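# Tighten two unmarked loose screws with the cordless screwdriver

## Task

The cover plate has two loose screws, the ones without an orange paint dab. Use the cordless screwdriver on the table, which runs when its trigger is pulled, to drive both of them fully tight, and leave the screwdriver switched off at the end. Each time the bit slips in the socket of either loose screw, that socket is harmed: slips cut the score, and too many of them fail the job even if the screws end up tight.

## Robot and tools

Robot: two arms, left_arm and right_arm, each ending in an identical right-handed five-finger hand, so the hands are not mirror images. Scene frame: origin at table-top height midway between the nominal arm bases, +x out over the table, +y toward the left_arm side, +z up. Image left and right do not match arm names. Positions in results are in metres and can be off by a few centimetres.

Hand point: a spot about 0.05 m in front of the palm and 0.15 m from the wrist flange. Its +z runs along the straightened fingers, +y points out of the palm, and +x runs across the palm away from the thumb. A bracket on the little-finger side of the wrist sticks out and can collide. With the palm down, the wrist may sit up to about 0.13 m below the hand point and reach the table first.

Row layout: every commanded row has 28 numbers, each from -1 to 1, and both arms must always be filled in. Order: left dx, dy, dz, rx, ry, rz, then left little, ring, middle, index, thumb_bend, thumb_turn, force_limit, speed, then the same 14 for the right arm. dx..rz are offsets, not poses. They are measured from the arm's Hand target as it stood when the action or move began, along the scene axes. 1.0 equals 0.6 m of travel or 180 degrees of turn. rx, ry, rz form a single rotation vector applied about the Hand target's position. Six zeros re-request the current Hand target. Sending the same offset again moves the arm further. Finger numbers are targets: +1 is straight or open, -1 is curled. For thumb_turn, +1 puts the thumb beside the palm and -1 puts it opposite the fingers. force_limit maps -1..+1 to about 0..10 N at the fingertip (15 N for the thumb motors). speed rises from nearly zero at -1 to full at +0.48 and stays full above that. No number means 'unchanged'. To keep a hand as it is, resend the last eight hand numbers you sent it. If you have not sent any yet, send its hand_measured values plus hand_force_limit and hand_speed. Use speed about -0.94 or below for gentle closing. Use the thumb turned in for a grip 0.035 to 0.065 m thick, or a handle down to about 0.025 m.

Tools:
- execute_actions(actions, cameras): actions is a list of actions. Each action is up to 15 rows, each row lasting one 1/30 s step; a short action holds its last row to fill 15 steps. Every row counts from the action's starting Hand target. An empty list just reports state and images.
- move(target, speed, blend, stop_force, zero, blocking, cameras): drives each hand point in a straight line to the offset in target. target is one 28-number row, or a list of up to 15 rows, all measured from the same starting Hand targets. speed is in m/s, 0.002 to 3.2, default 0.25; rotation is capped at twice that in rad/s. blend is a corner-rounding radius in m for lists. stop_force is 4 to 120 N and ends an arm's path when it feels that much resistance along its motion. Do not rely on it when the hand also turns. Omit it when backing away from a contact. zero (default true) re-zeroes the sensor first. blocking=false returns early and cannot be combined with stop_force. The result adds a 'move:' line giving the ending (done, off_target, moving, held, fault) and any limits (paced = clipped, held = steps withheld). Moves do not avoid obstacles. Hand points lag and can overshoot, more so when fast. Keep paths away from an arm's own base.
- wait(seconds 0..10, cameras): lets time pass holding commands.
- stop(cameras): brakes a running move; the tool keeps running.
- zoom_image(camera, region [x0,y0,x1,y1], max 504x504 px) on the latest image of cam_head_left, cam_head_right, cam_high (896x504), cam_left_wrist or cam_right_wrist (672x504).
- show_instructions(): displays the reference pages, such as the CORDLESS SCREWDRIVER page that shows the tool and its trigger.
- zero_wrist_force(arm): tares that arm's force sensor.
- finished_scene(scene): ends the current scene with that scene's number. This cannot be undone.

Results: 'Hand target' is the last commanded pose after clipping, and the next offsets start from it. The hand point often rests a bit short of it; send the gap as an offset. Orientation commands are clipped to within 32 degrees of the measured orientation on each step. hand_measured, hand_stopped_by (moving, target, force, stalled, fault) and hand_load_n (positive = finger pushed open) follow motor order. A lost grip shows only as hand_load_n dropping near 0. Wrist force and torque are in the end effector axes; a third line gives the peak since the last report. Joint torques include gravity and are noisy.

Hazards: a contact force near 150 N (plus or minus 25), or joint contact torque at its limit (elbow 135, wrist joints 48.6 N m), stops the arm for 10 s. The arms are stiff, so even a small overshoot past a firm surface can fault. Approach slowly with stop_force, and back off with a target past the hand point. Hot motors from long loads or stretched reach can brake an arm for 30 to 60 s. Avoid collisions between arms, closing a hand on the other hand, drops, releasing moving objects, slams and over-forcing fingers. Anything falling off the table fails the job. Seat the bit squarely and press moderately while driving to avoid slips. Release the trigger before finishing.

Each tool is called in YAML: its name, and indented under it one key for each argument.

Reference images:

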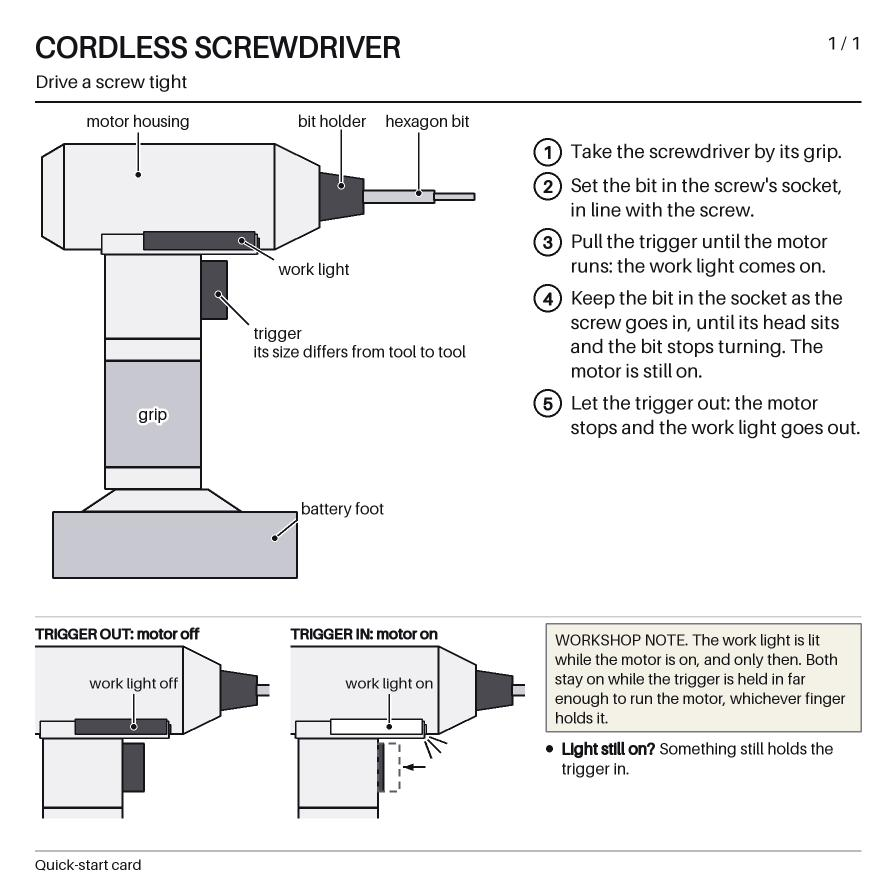

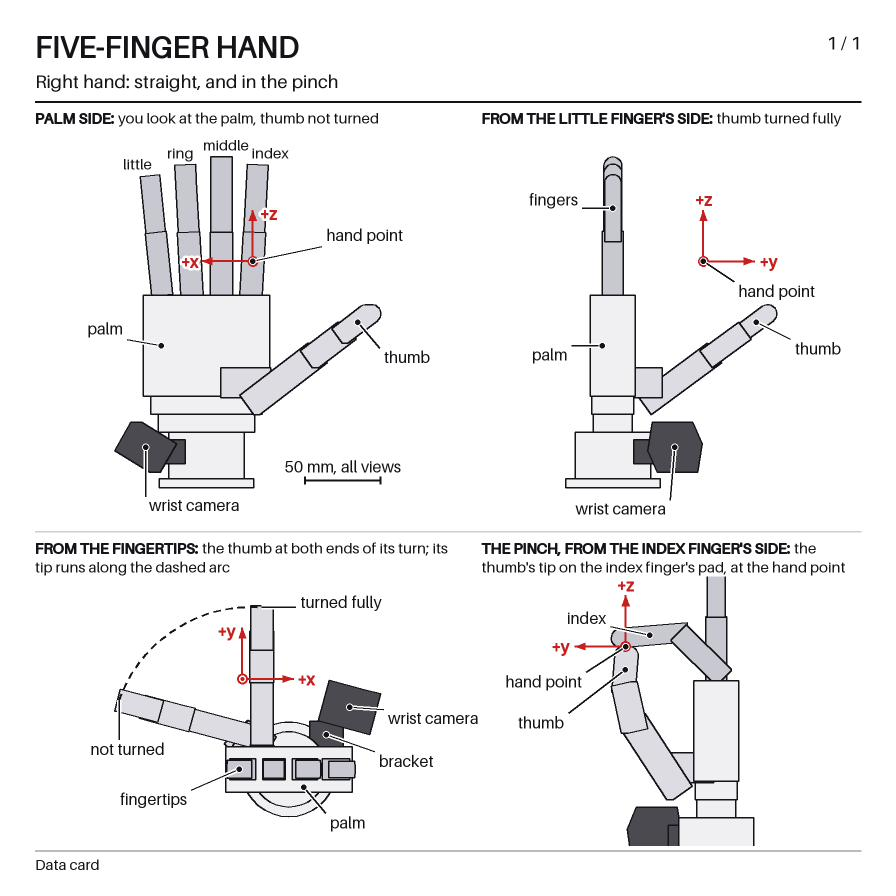

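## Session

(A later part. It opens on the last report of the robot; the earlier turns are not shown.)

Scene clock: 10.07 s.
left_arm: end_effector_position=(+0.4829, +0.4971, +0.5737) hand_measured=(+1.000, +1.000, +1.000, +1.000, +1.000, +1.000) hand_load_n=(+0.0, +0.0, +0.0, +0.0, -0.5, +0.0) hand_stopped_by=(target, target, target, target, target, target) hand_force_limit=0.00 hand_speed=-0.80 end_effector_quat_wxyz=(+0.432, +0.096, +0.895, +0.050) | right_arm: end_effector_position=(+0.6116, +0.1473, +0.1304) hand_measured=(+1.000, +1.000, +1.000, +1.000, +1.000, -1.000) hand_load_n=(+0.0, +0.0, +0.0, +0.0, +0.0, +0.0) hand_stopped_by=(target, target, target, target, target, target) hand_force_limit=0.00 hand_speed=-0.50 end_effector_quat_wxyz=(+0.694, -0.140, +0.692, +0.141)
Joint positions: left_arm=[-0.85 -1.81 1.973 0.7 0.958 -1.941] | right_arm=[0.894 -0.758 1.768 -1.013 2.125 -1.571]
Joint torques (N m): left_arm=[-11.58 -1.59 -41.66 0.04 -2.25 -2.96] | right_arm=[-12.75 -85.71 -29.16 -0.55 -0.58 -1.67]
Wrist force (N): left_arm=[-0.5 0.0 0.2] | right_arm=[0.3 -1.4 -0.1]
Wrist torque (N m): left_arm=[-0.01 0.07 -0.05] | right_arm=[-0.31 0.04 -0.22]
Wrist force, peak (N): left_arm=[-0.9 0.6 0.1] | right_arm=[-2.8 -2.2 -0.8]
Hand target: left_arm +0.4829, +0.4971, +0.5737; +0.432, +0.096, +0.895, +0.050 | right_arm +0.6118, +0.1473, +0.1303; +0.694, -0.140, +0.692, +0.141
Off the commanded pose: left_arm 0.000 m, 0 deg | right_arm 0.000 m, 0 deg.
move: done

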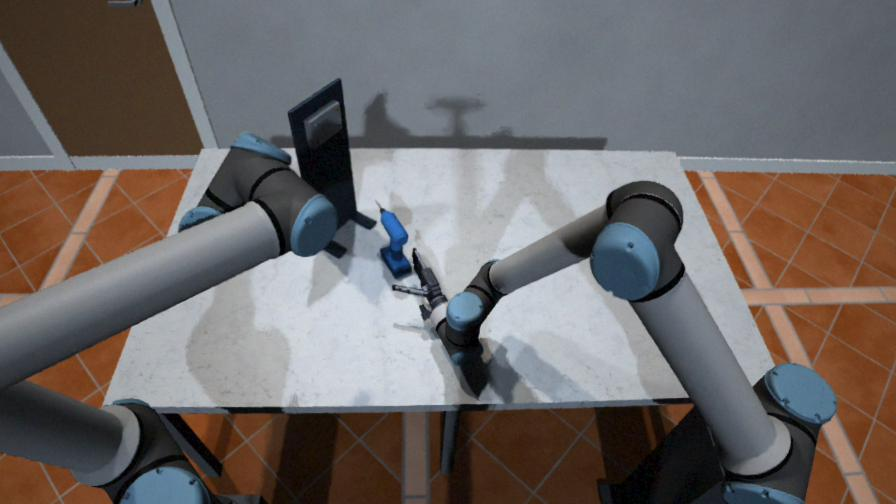

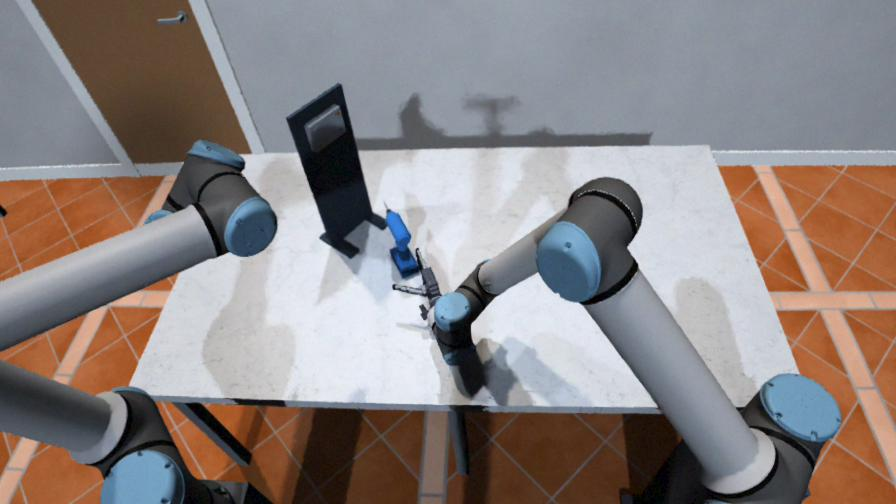

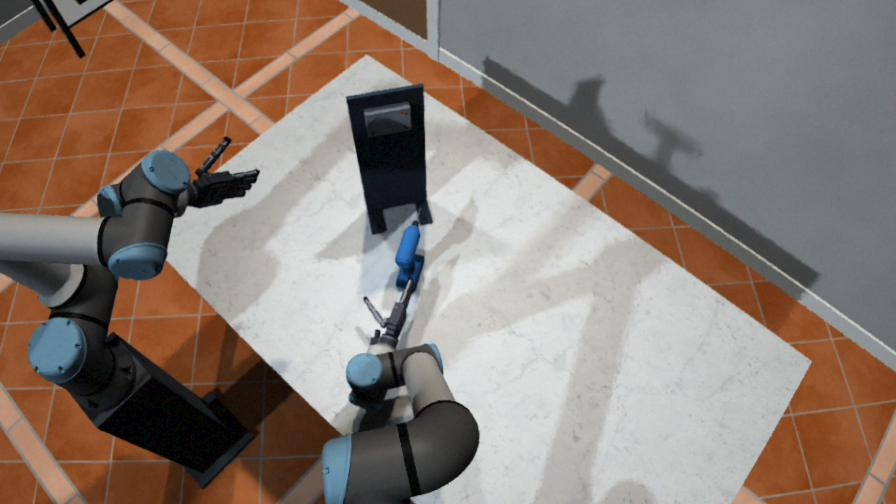

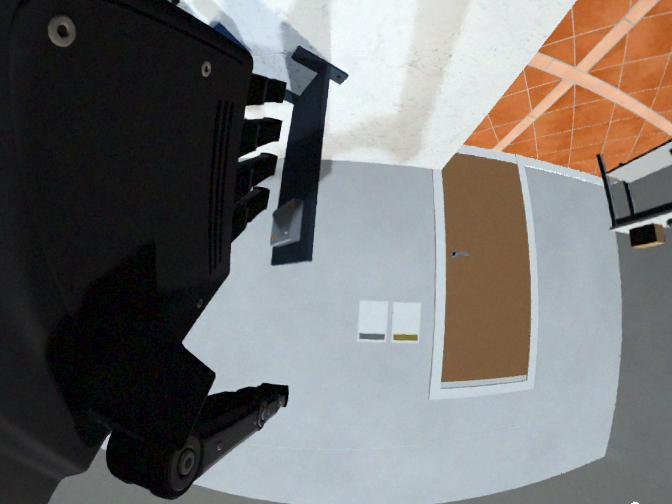

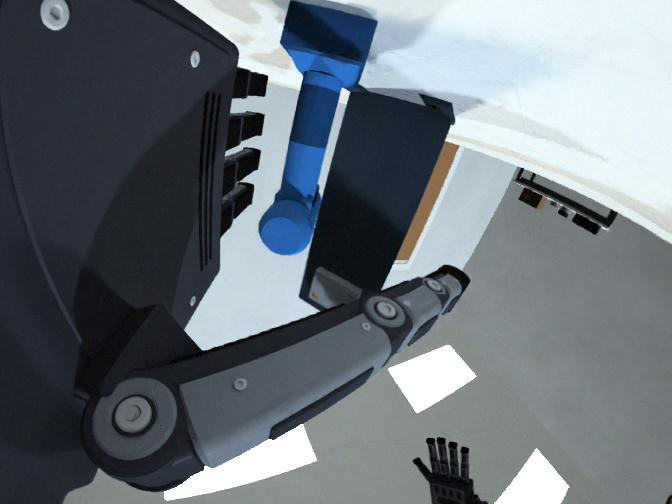

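move:
  target:
    - [0,0,0,0,0,0,1,1,1,1,1,1,0,-0.8,0.0133,-0.03,0,0,0,0,1,1,1,1,1,-1,0,-0.5]
    - [0,0,0,0,0,0,1,1,1,1,1,1,0,-0.8,0.12,0.0156,0,0,0,0,1,1,1,1,1,-1,0,-0.5]
  speed: 0.08
  stop_force: 6

zoom_image:
  camera: "cam_high"
  region: [340, 190, 480, 360]

zoom_image:
  camera: "cam_head_left"
  region: [340, 180, 540, 300]

Scene clock: 12.70 s.
left_arm: end_effector_position=(+0.4829, +0.4971, +0.5737) hand_measured=(+1.000, +1.000, +1.000, +1.000, +1.000, +1.000) hand_load_n=(+0.0, +0.0, +0.0, +0.0, +0.0, +0.0) hand_stopped_by=(target, target, target, target, target, target) hand_force_limit=0.00 hand_speed=-0.80 end_effector_quat_wxyz=(+0.432, +0.096, +0.895, +0.050) | right_arm: end_effector_position=(+0.6838, +0.1566, +0.1303) hand_measured=(+1.000, +1.000, +1.000, +1.000, +1.000, -1.000) hand_load_n=(+0.0, +0.0, +0.0, +0.0, +0.0, +0.0) hand_stopped_by=(target, target, target, target, target, target) hand_force_limit=0.00 hand_speed=-0.50 end_effector_quat_wxyz=(+0.694, -0.140, +0.692, +0.141)
Joint positions: left_arm=[-0.85 -1.81 1.973 0.7 0.958 -1.941] | right_arm=[0.826 -0.721 1.68 -0.962 2.058 -1.571]
Joint torques (N m): left_arm=[-10.61 0.75 -34.74 1.95 -1.3 -3.22] | right_arm=[12.91 -107.57 -30.69 -3.93 2.23 1.17]
Wrist force (N): left_arm=[-0.5 0.4 -0.1] | right_arm=[-0.1 -1.4 0.0]
Wrist torque (N m): left_arm=[0.07 0.08 -0.04] | right_arm=[-0.32 0.11 -0.22]
Wrist force, peak (N): left_arm=[-0.9 0.6 0.4] | right_arm=[-0.1 -2.5 -0.7]
Hand target: left_arm +0.4829, +0.4971, +0.5737; +0.432, +0.096, +0.895, +0.050 | right_arm +0.6838, +0.1566, +0.1303; +0.694, -0.140, +0.692, +0.141
Off the commanded pose: left_arm 0.000 m, 0 deg | right_arm 0.000 m, 0 deg.
move: done

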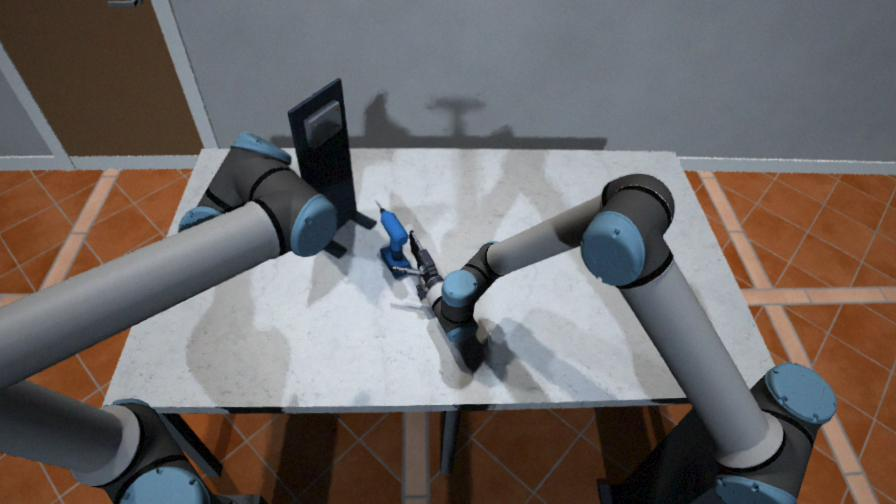

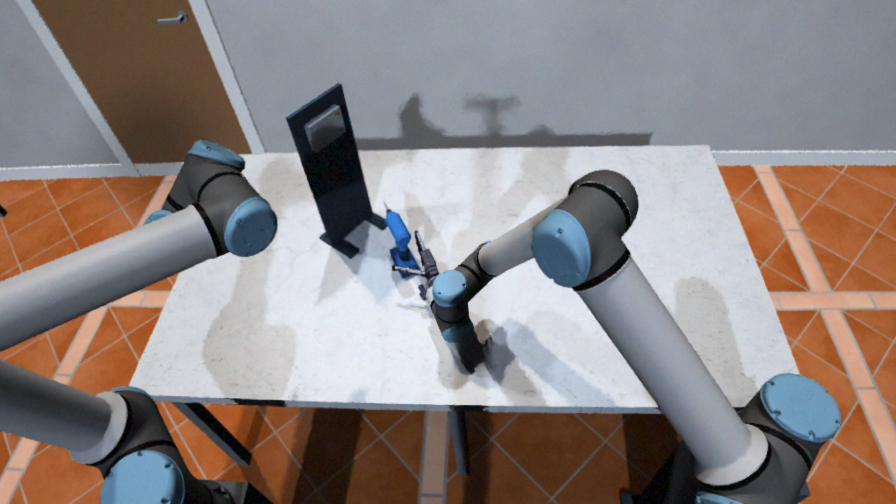

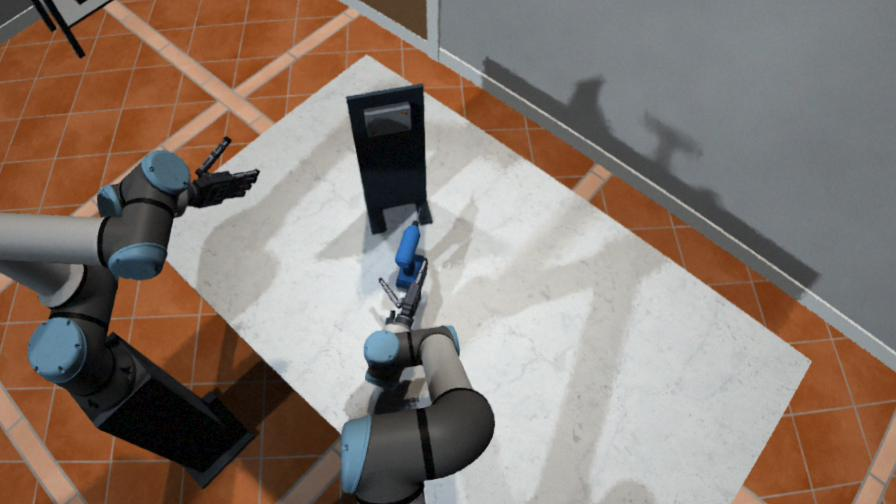

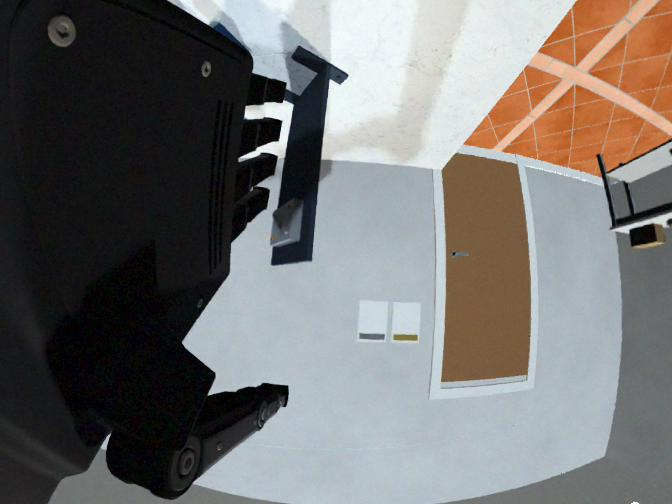

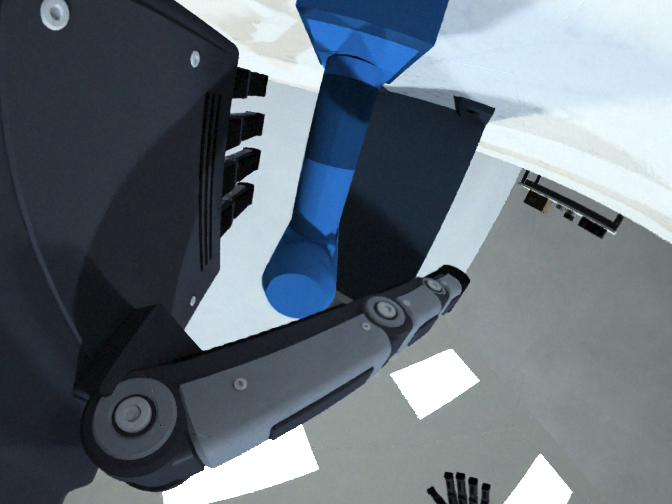

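Scaled by 2.965.

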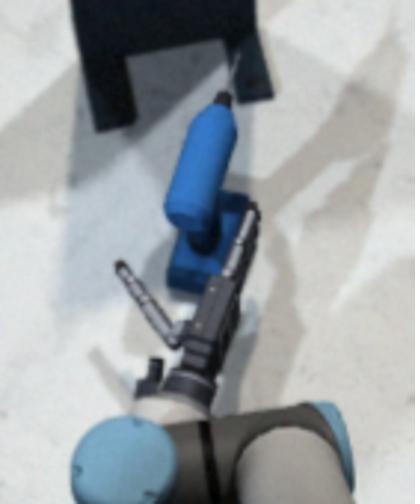

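Scaled by 2.520.

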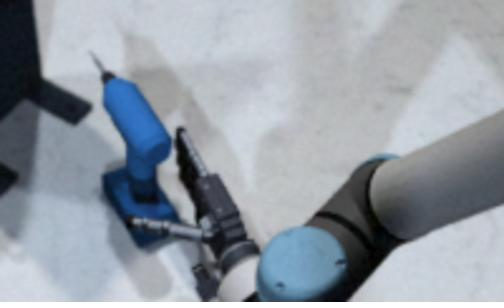

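move:
  target: [0,0,0,0,0,0,1,1,1,1,1,1,0,-0.8,0.046,0.0195,0,0,0,0,1,1,1,1,1,-1,0,-0.5]
  speed: 0.05
  stop_force: 5

zoom_image:
  camera: "cam_high"
  region: [340, 190, 480, 360]

zoom_image:
  camera: "cam_head_left"
  region: [340, 180, 540, 300]

Scene clock: 14.63 s.
left_arm: end_effector_position=(+0.4829, +0.4971, +0.5737) hand_measured=(+1.000, +1.000, +1.000, +1.000, +1.000, +1.000) hand_load_n=(-0.5, +0.0, +0.0, +0.0, +0.0, +0.0) hand_stopped_by=(target, target, target, target, target, target) hand_force_limit=0.00 hand_speed=-0.80 end_effector_quat_wxyz=(+0.432, +0.096, +0.895, +0.050) | right_arm: end_effector_position=(+0.7114, +0.1683, +0.1303) hand_measured=(+1.000, +1.000, +1.000, +1.000, +1.000, -1.000) hand_load_n=(+0.0, +0.0, +0.0, +0.0, +0.0, +0.0) hand_stopped_by=(target, target, target, target, target, target) hand_force_limit=0.00 hand_speed=-0.50 end_effector_quat_wxyz=(+0.694, -0.140, +0.692, +0.141)
Joint positions: left_arm=[-0.85 -1.81 1.973 0.7 0.958 -1.941] | right_arm=[0.809 -0.699 1.626 -0.93 2.04 -1.571]
Joint torques (N m): left_arm=[-9.63 0 -30.28 2.38 -0.42 -3.44] | right_arm=[14 -110.83 -21.73 -3.93 2.43 1.64]
Wrist force (N): left_arm=[-0.5 0.5 -0.2] | right_arm=[-0.3 -1.2 0.1]
Wrist torque (N m): left_arm=[0.09 0.08 -0.03] | right_arm=[-0.30 0.13 -0.23]
Wrist force, peak (N): left_arm=[-0.5 1.0 0.0] | right_arm=[-0.2 -1.5 0.9]
Hand target: left_arm +0.4829, +0.4971, +0.5737; +0.432, +0.096, +0.895, +0.050 | right_arm +0.7114, +0.1683, +0.1303; +0.694, -0.140, +0.692, +0.141
Off the commanded pose: left_arm 0.000 m, 0 deg | right_arm 0.000 m, 0 deg.
move: done

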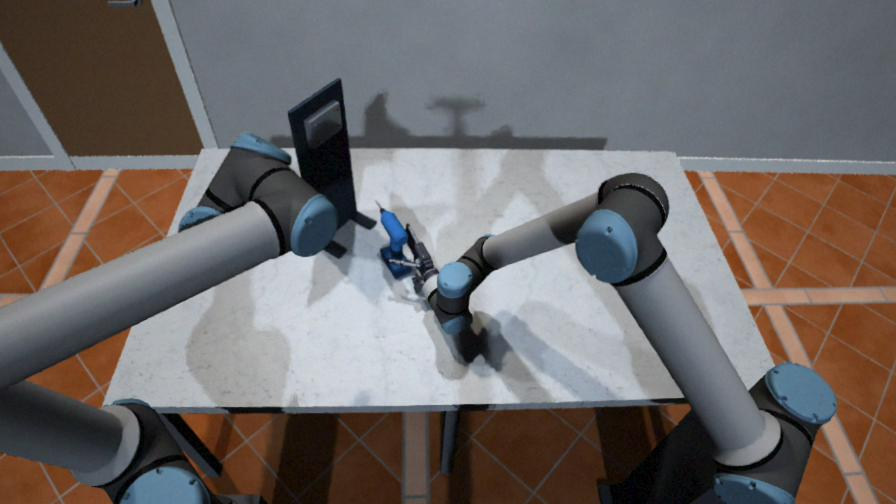

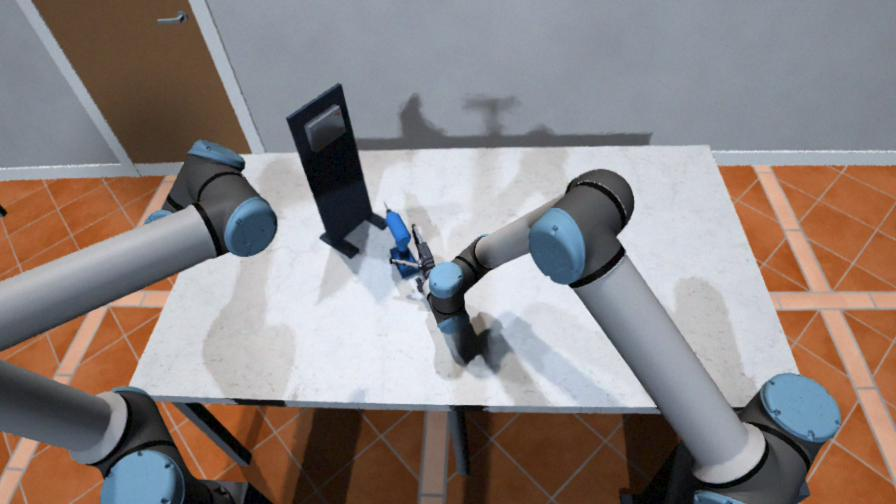

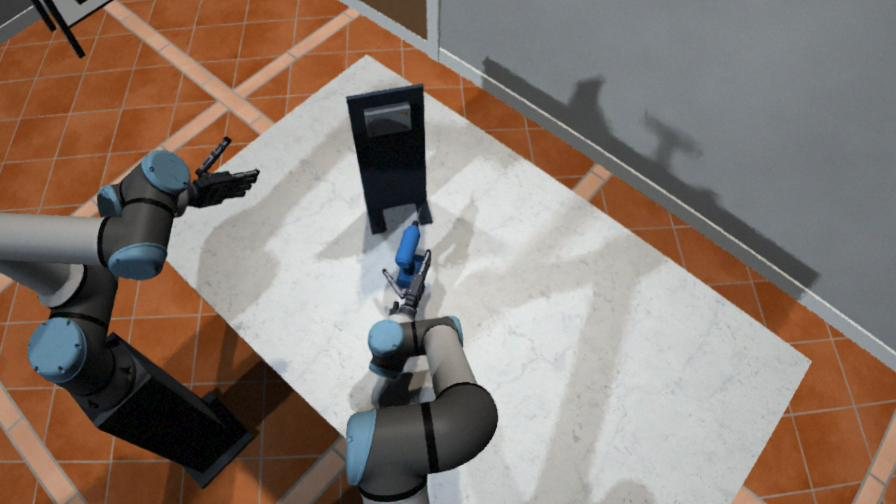

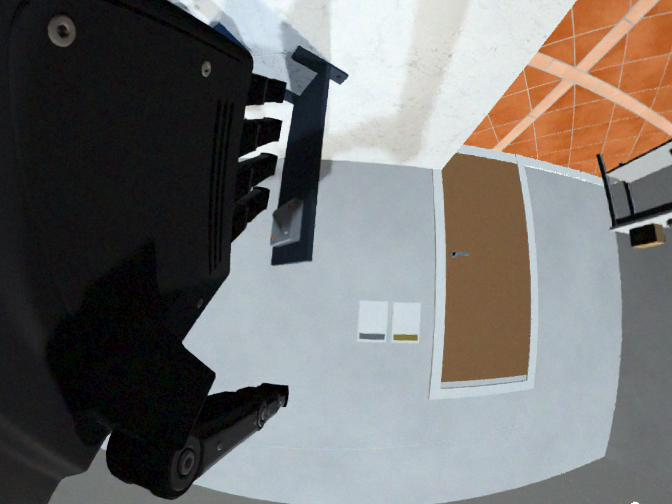

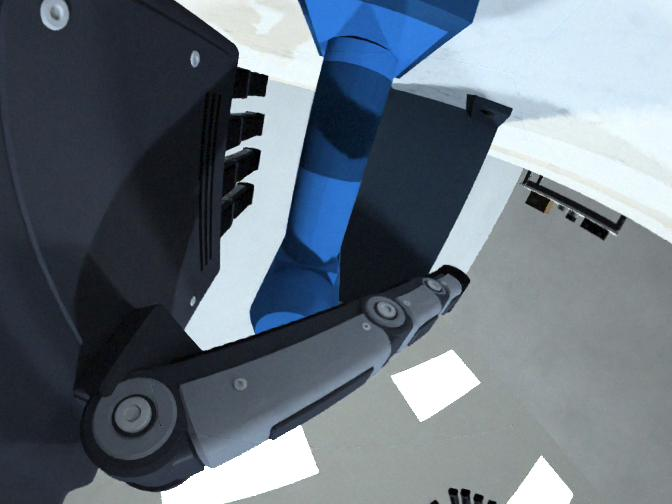

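Scaled by 2.965.

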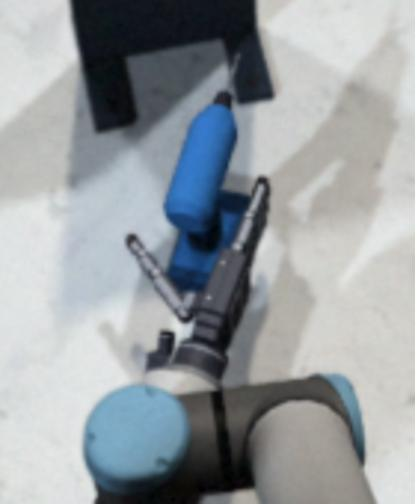

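Scaled by 2.520.

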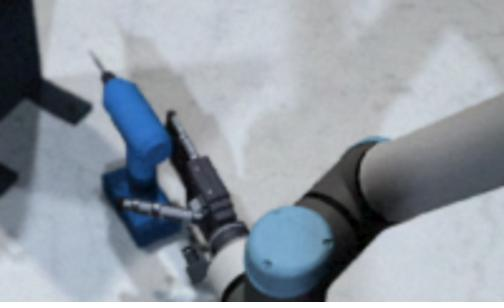

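move:
  target: [0,0,0,0,0,0,1,1,1,1,1,1,0,-0.8,0,0,0,0,0,0,-0.98,-0.98,-0.98,-0.2,1,-1,0.8,-0.75]

zoom_image:
  camera: "cam_high"
  region: [340, 190, 480, 360]

zoom_image:
  camera: "cam_head_left"
  region: [340, 180, 540, 300]

Scene clock: 17.97 s.
left_arm: end_effector_position=(+0.4829, +0.4971, +0.5737) hand_measured=(+1.000, +1.000, +1.000, +1.000, +1.000, +1.000) hand_load_n=(+0.0, +0.0, +0.0, +0.0, +0.0, +0.0) hand_stopped_by=(target, target, target, target, target, target) hand_force_limit=0.00 hand_speed=-0.80 end_effector_quat_wxyz=(+0.432, +0.096, +0.895, +0.050) | right_arm: end_effector_position=(+0.7114, +0.1684, +0.1303) hand_measured=(-0.980, -0.286, -0.230, -0.200, +1.000, -1.000) hand_load_n=(+0.0, +9.5, +7.5, -1.5, +2.5, +0.5) hand_stopped_by=(target, force, force, target, target, target) hand_force_limit=0.80 hand_speed=-0.75 end_effector_quat_wxyz=(+0.694, -0.140, +0.692, +0.141)
Joint positions: left_arm=[-0.85 -1.81 1.973 0.7 0.958 -1.941] | right_arm=[0.809 -0.699 1.626 -0.93 2.04 -1.571]
Joint torques (N m): left_arm=[-4.06 -0.83 -30.72 4.39 -0.81 -2.75] | right_arm=[4.63 -105.8 -25.76 -1.39 -0.14 0.77]
Wrist force (N): left_arm=[-0.5 0.2 0.1] | right_arm=[-0.7 -1.2 -2.1]
Wrist torque (N m): left_arm=[0.03 0.08 -0.04] | right_arm=[-0.31 -0.22 -0.34]
Wrist force, peak (N): left_arm=[-0.6 0.9 0.1] | right_arm=[-2.3 -0.8 -2.3]
Hand target: left_arm +0.4829, +0.4971, +0.5737; +0.432, +0.096, +0.895, +0.050 | right_arm +0.7114, +0.1683, +0.1303; +0.694, -0.140, +0.692, +0.141
Off the commanded pose: left_arm 0.000 m, 0 deg | right_arm 0.000 m, 0 deg.
move: done

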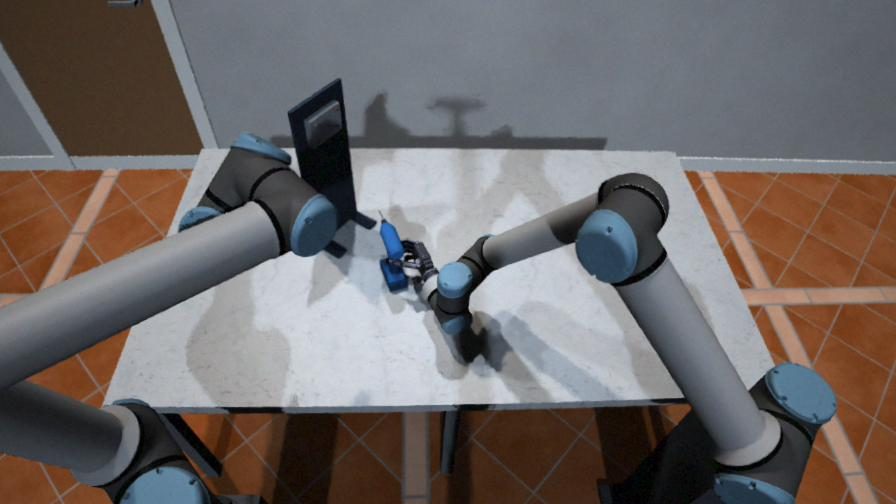

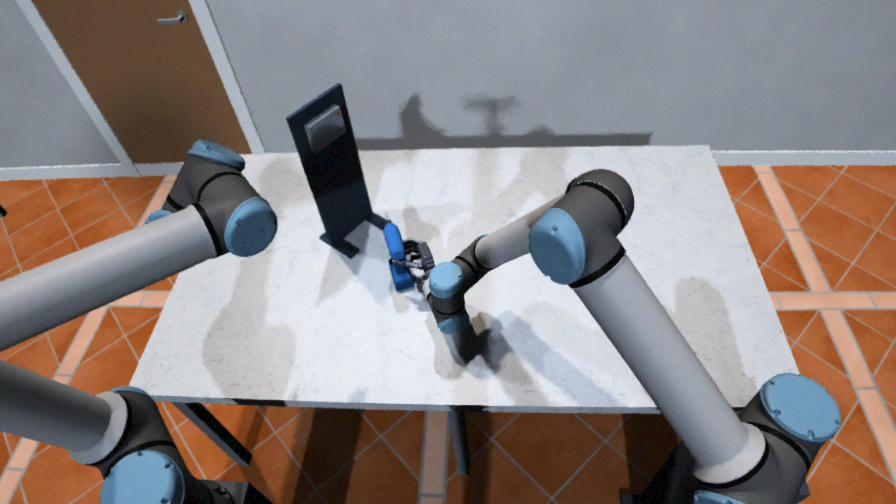

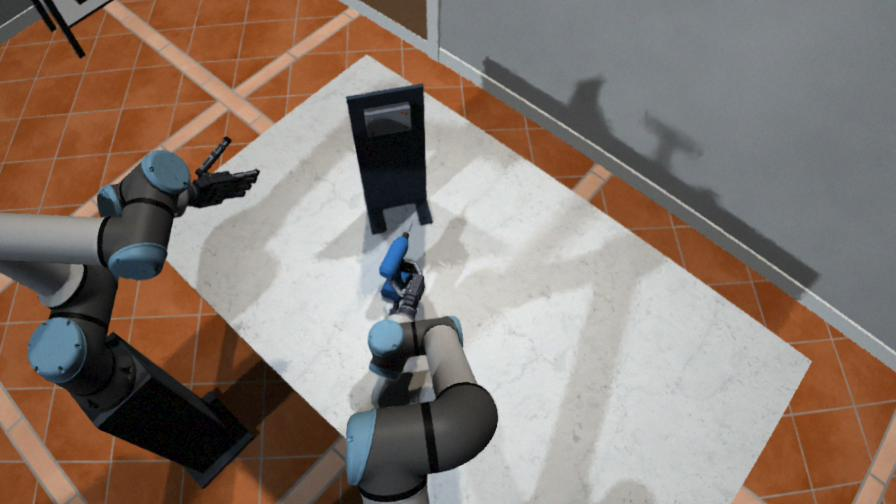

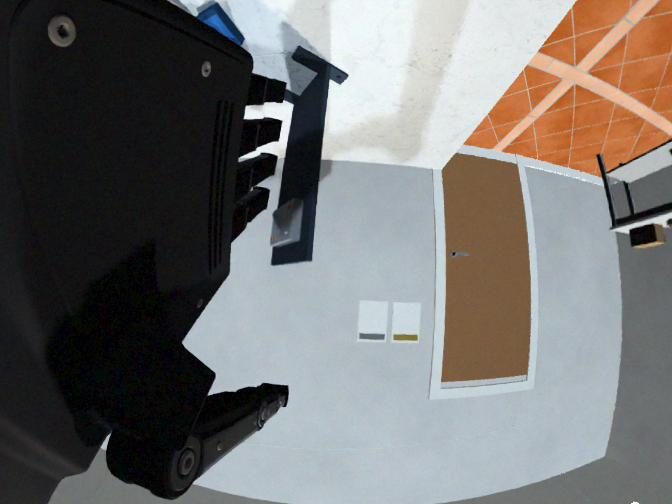

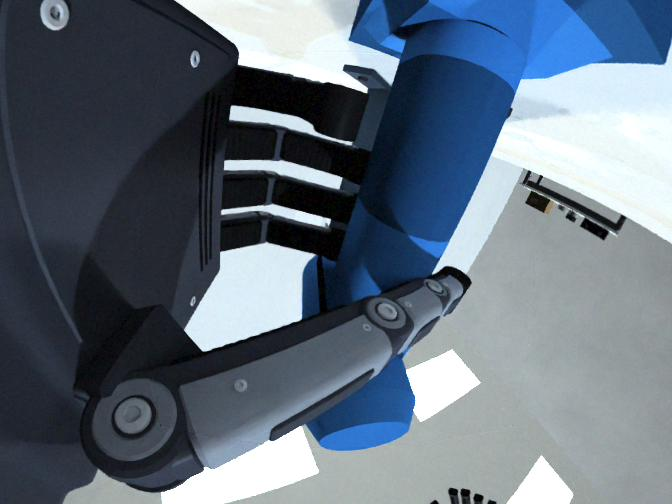

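Scaled by 2.965.

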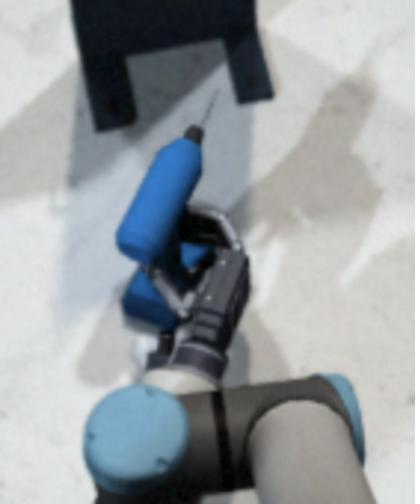

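Scaled by 2.520.

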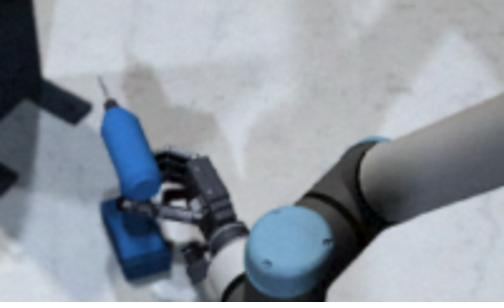

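move:
  target: [0,0,0,0,0,0,1,1,1,1,1,1,0,-0.8,0,0,0,0,0,0,1,1,1,1,1,-1,0.8,-0.5]

zoom_image:
  camera: "cam_high"
  region: [340, 190, 480, 360]

Scene clock: 19.80 s.
left_arm: end_effector_position=(+0.4829, +0.4971, +0.5737) hand_measured=(+1.000, +1.000, +1.000, +1.000, +1.000, +1.000) hand_load_n=(+0.0, +0.0, +0.0, +0.0, +0.0, +0.0) hand_stopped_by=(target, target, target, target, target, target) hand_force_limit=0.00 hand_speed=-0.80 end_effector_quat_wxyz=(+0.432, +0.096, +0.895, +0.050) | right_arm: end_effector_position=(+0.7114, +0.1684, +0.1303) hand_measured=(+1.000, +1.000, +1.000, +1.000, +1.000, -1.000) hand_load_n=(+0.0, +0.0, +0.0, +0.0, +0.0, -0.5) hand_stopped_by=(target, target, target, target, target, target) hand_force_limit=0.80 hand_speed=-0.50 end_effector_quat_wxyz=(+0.694, -0.140, +0.692, +0.141)
Joint positions: left_arm=[-0.85 -1.81 1.973 0.7 0.958 -1.941] | right_arm=[0.809 -0.699 1.626 -0.93 2.04 -1.571]
Joint torques (N m): left_arm=[-5.69 3.26 -30.2 4.7 -0.34 -2.85] | right_arm=[-2.48 -101.2 -27.16 -0.57 1.17 0.42]
Wrist force (N): left_arm=[-0.9 0.4 0.3] | right_arm=[-0.2 -0.9 -0.1]
Wrist torque (N m): left_arm=[0.05 0.13 -0.06] | right_arm=[-0.24 0.12 -0.21]
Wrist force, peak (N): left_arm=[-0.9 0.5 0.1] | right_arm=[-0.9 -1.1 -2.7]
Hand target: left_arm +0.4829, +0.4971, +0.5737; +0.432, +0.096, +0.895, +0.050 | right_arm +0.7114, +0.1683, +0.1303; +0.694, -0.140, +0.692, +0.141
Off the commanded pose: left_arm 0.000 m, 0 deg | right_arm 0.000 m, 0 deg.
move: done

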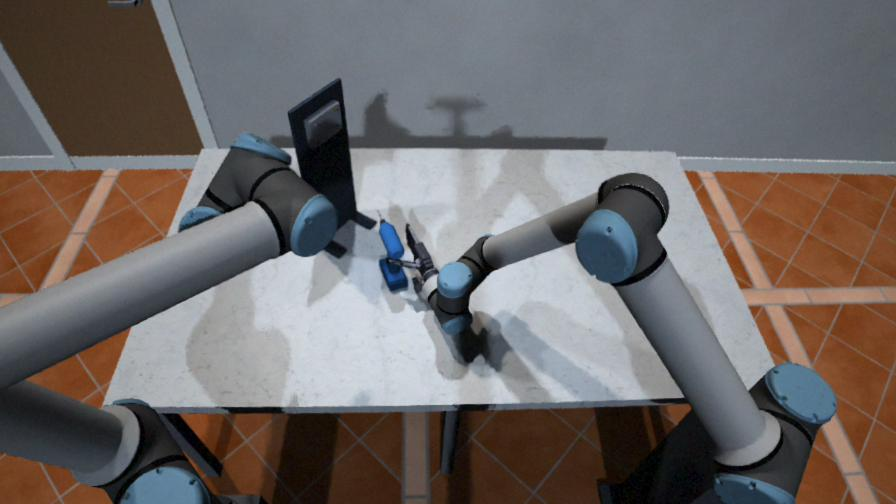

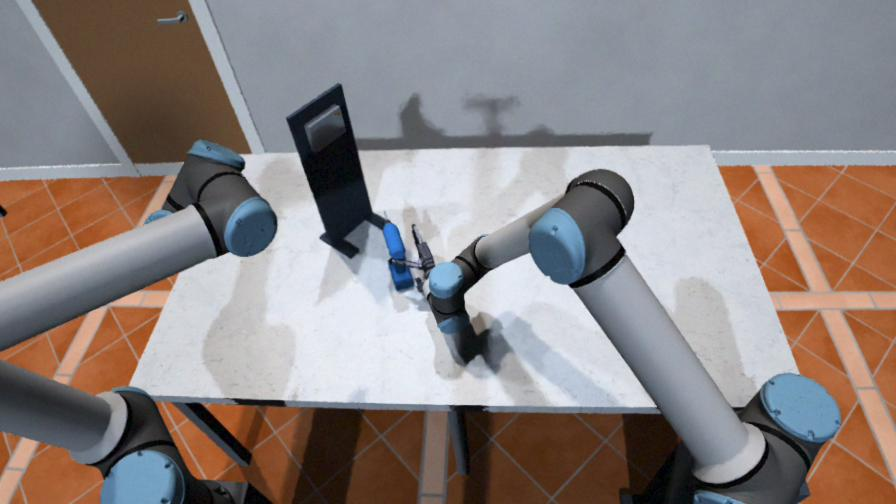

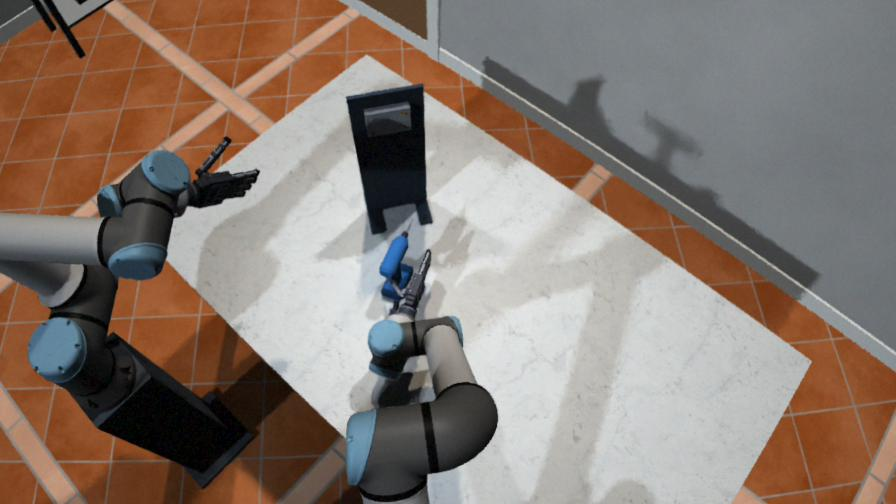

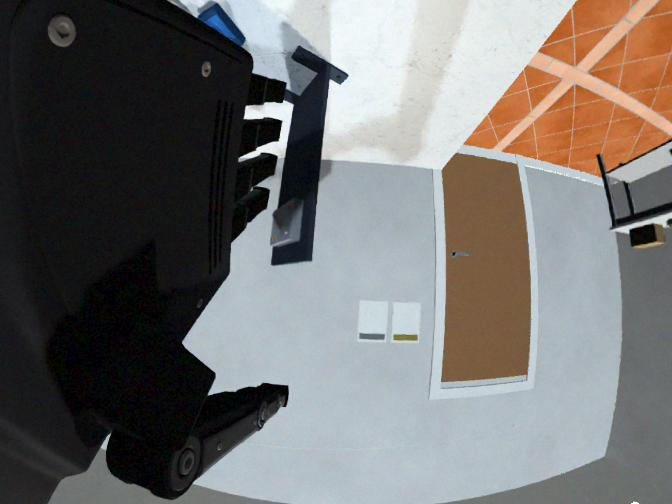

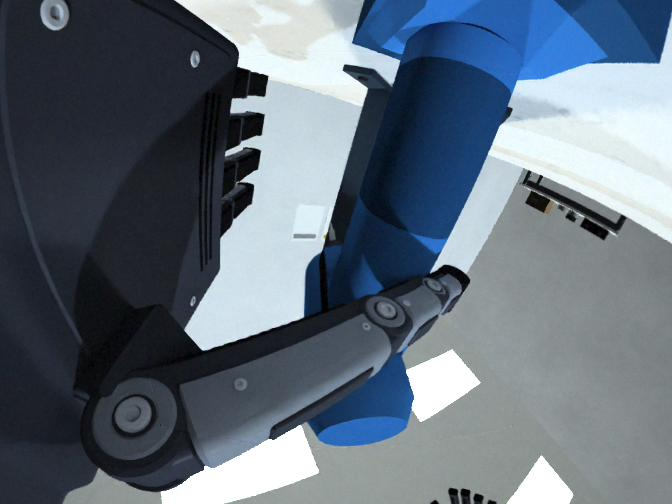

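Scaled by 2.965.

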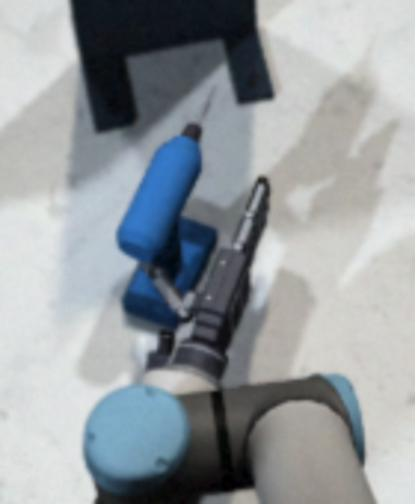

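move:
  target:
    - [0,0,0,0,0,0,1,1,1,1,1,1,0,-0.8,-0.092,-0.039,0,0,0,0,1,1,1,1,1,-1,0.8,-0.5]
    - [0,0,0,0,0,0,1,1,1,1,1,1,0,-0.8,-0.108,0.0,0,0,0,-0.05,1,1,1,1,1,-1,0.8,-0.5]
  speed: 0.1

zoom_image:
  camera: "cam_high"
  region: [340, 190, 480, 360]

Scene clock: 21.90 s.
left_arm: end_effector_position=(+0.4829, +0.4971, +0.5737) hand_measured=(+1.000, +1.000, +1.000, +1.000, +1.000, +1.000) hand_load_n=(+0.0, +0.0, +0.0, +0.0, +0.0, +0.0) hand_stopped_by=(target, target, target, target, target, target) hand_force_limit=0.00 hand_speed=-0.80 end_effector_quat_wxyz=(+0.432, +0.096, +0.895, +0.050) | right_arm: end_effector_position=(+0.6465, +0.1684, +0.1302) hand_measured=(+1.000, +1.000, +1.000, +1.000, +1.000, -1.000) hand_load_n=(+0.0, +0.0, +0.0, +0.0, +0.0, +0.0) hand_stopped_by=(target, target, target, target, target, target) hand_force_limit=0.80 hand_speed=-0.50 end_effector_quat_wxyz=(+0.703, -0.085, +0.701, +0.086)
Joint positions: left_arm=[-0.85 -1.81 1.973 0.7 0.958 -1.941] | right_arm=[0.922 -0.702 1.633 -0.935 2.31 -1.572]
Joint torques (N m): left_arm=[-3.07 -4.58 -31.67 4.51 -0.71 -2.6] | right_arm=[-12.89 -108.33 -25.92 -3.93 1.34 0.93]
Wrist force (N): left_arm=[-0.5 0.4 -0.1] | right_arm=[-0.3 -0.9 -0.1]
Wrist torque (N m): left_arm=[0.07 0.08 -0.03] | right_arm=[-0.24 0.15 -0.23]
Wrist force, peak (N): left_arm=[-0.8 0.7 0.2] | right_arm=[0.0 -1.7 -1.2]
Hand target: left_arm +0.4829, +0.4971, +0.5737; +0.432, +0.096, +0.895, +0.050 | right_arm +0.6466, +0.1683, +0.1303; +0.703, -0.085, +0.701, +0.086
Off the commanded pose: left_arm 0.000 m, 0 deg | right_arm 0.000 m, 0 deg.
move: done

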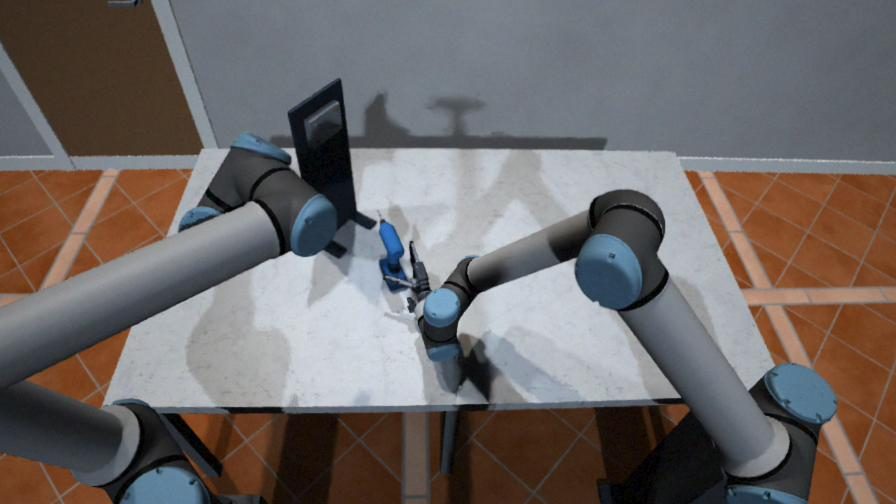

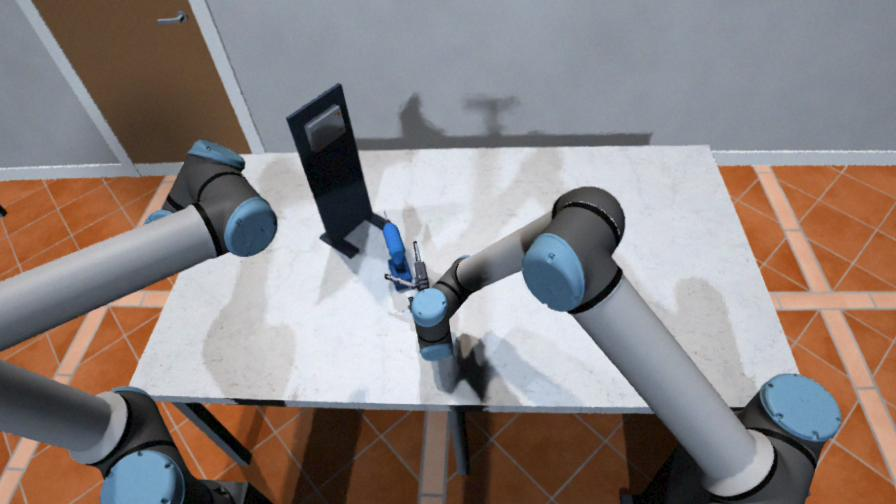

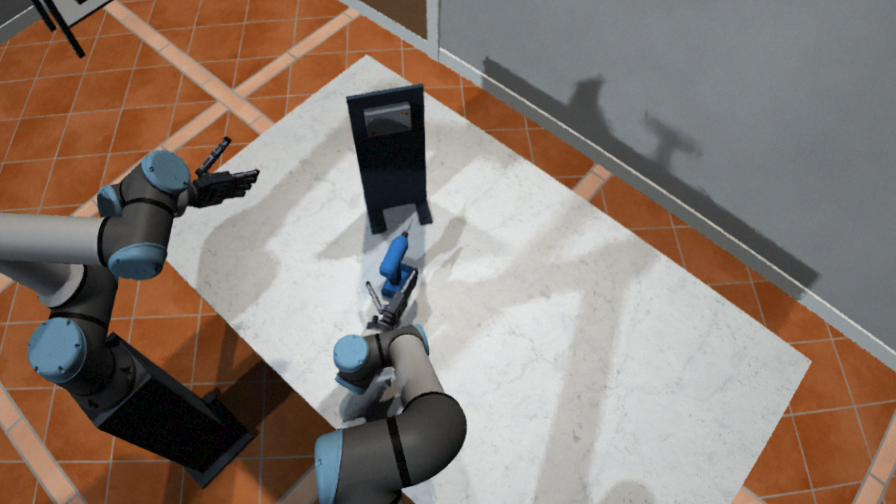

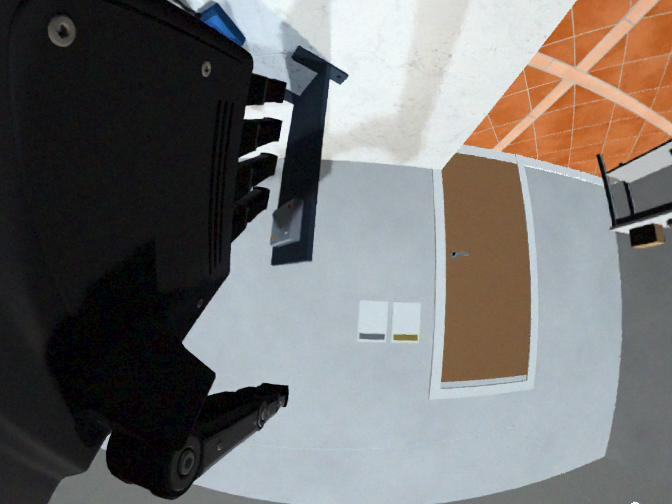

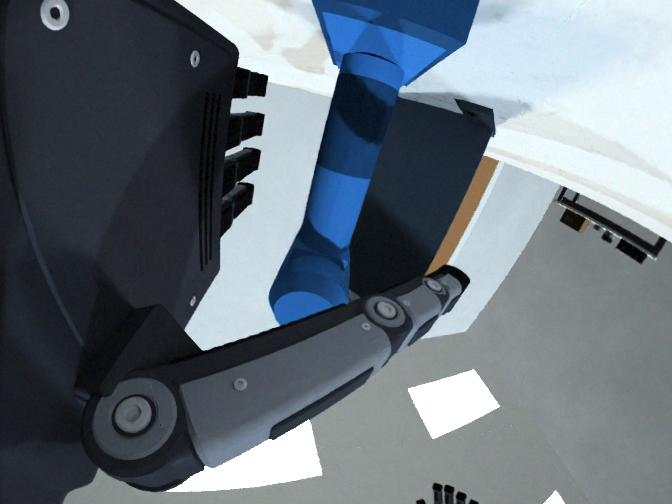

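Scaled by 2.965.

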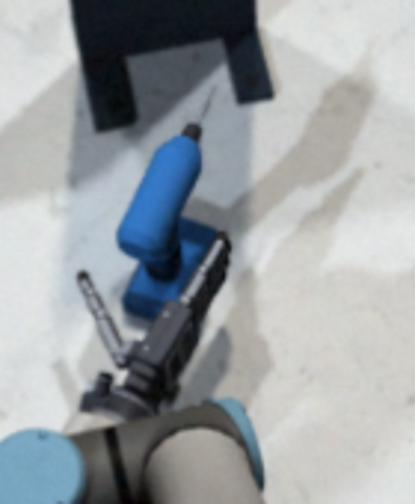

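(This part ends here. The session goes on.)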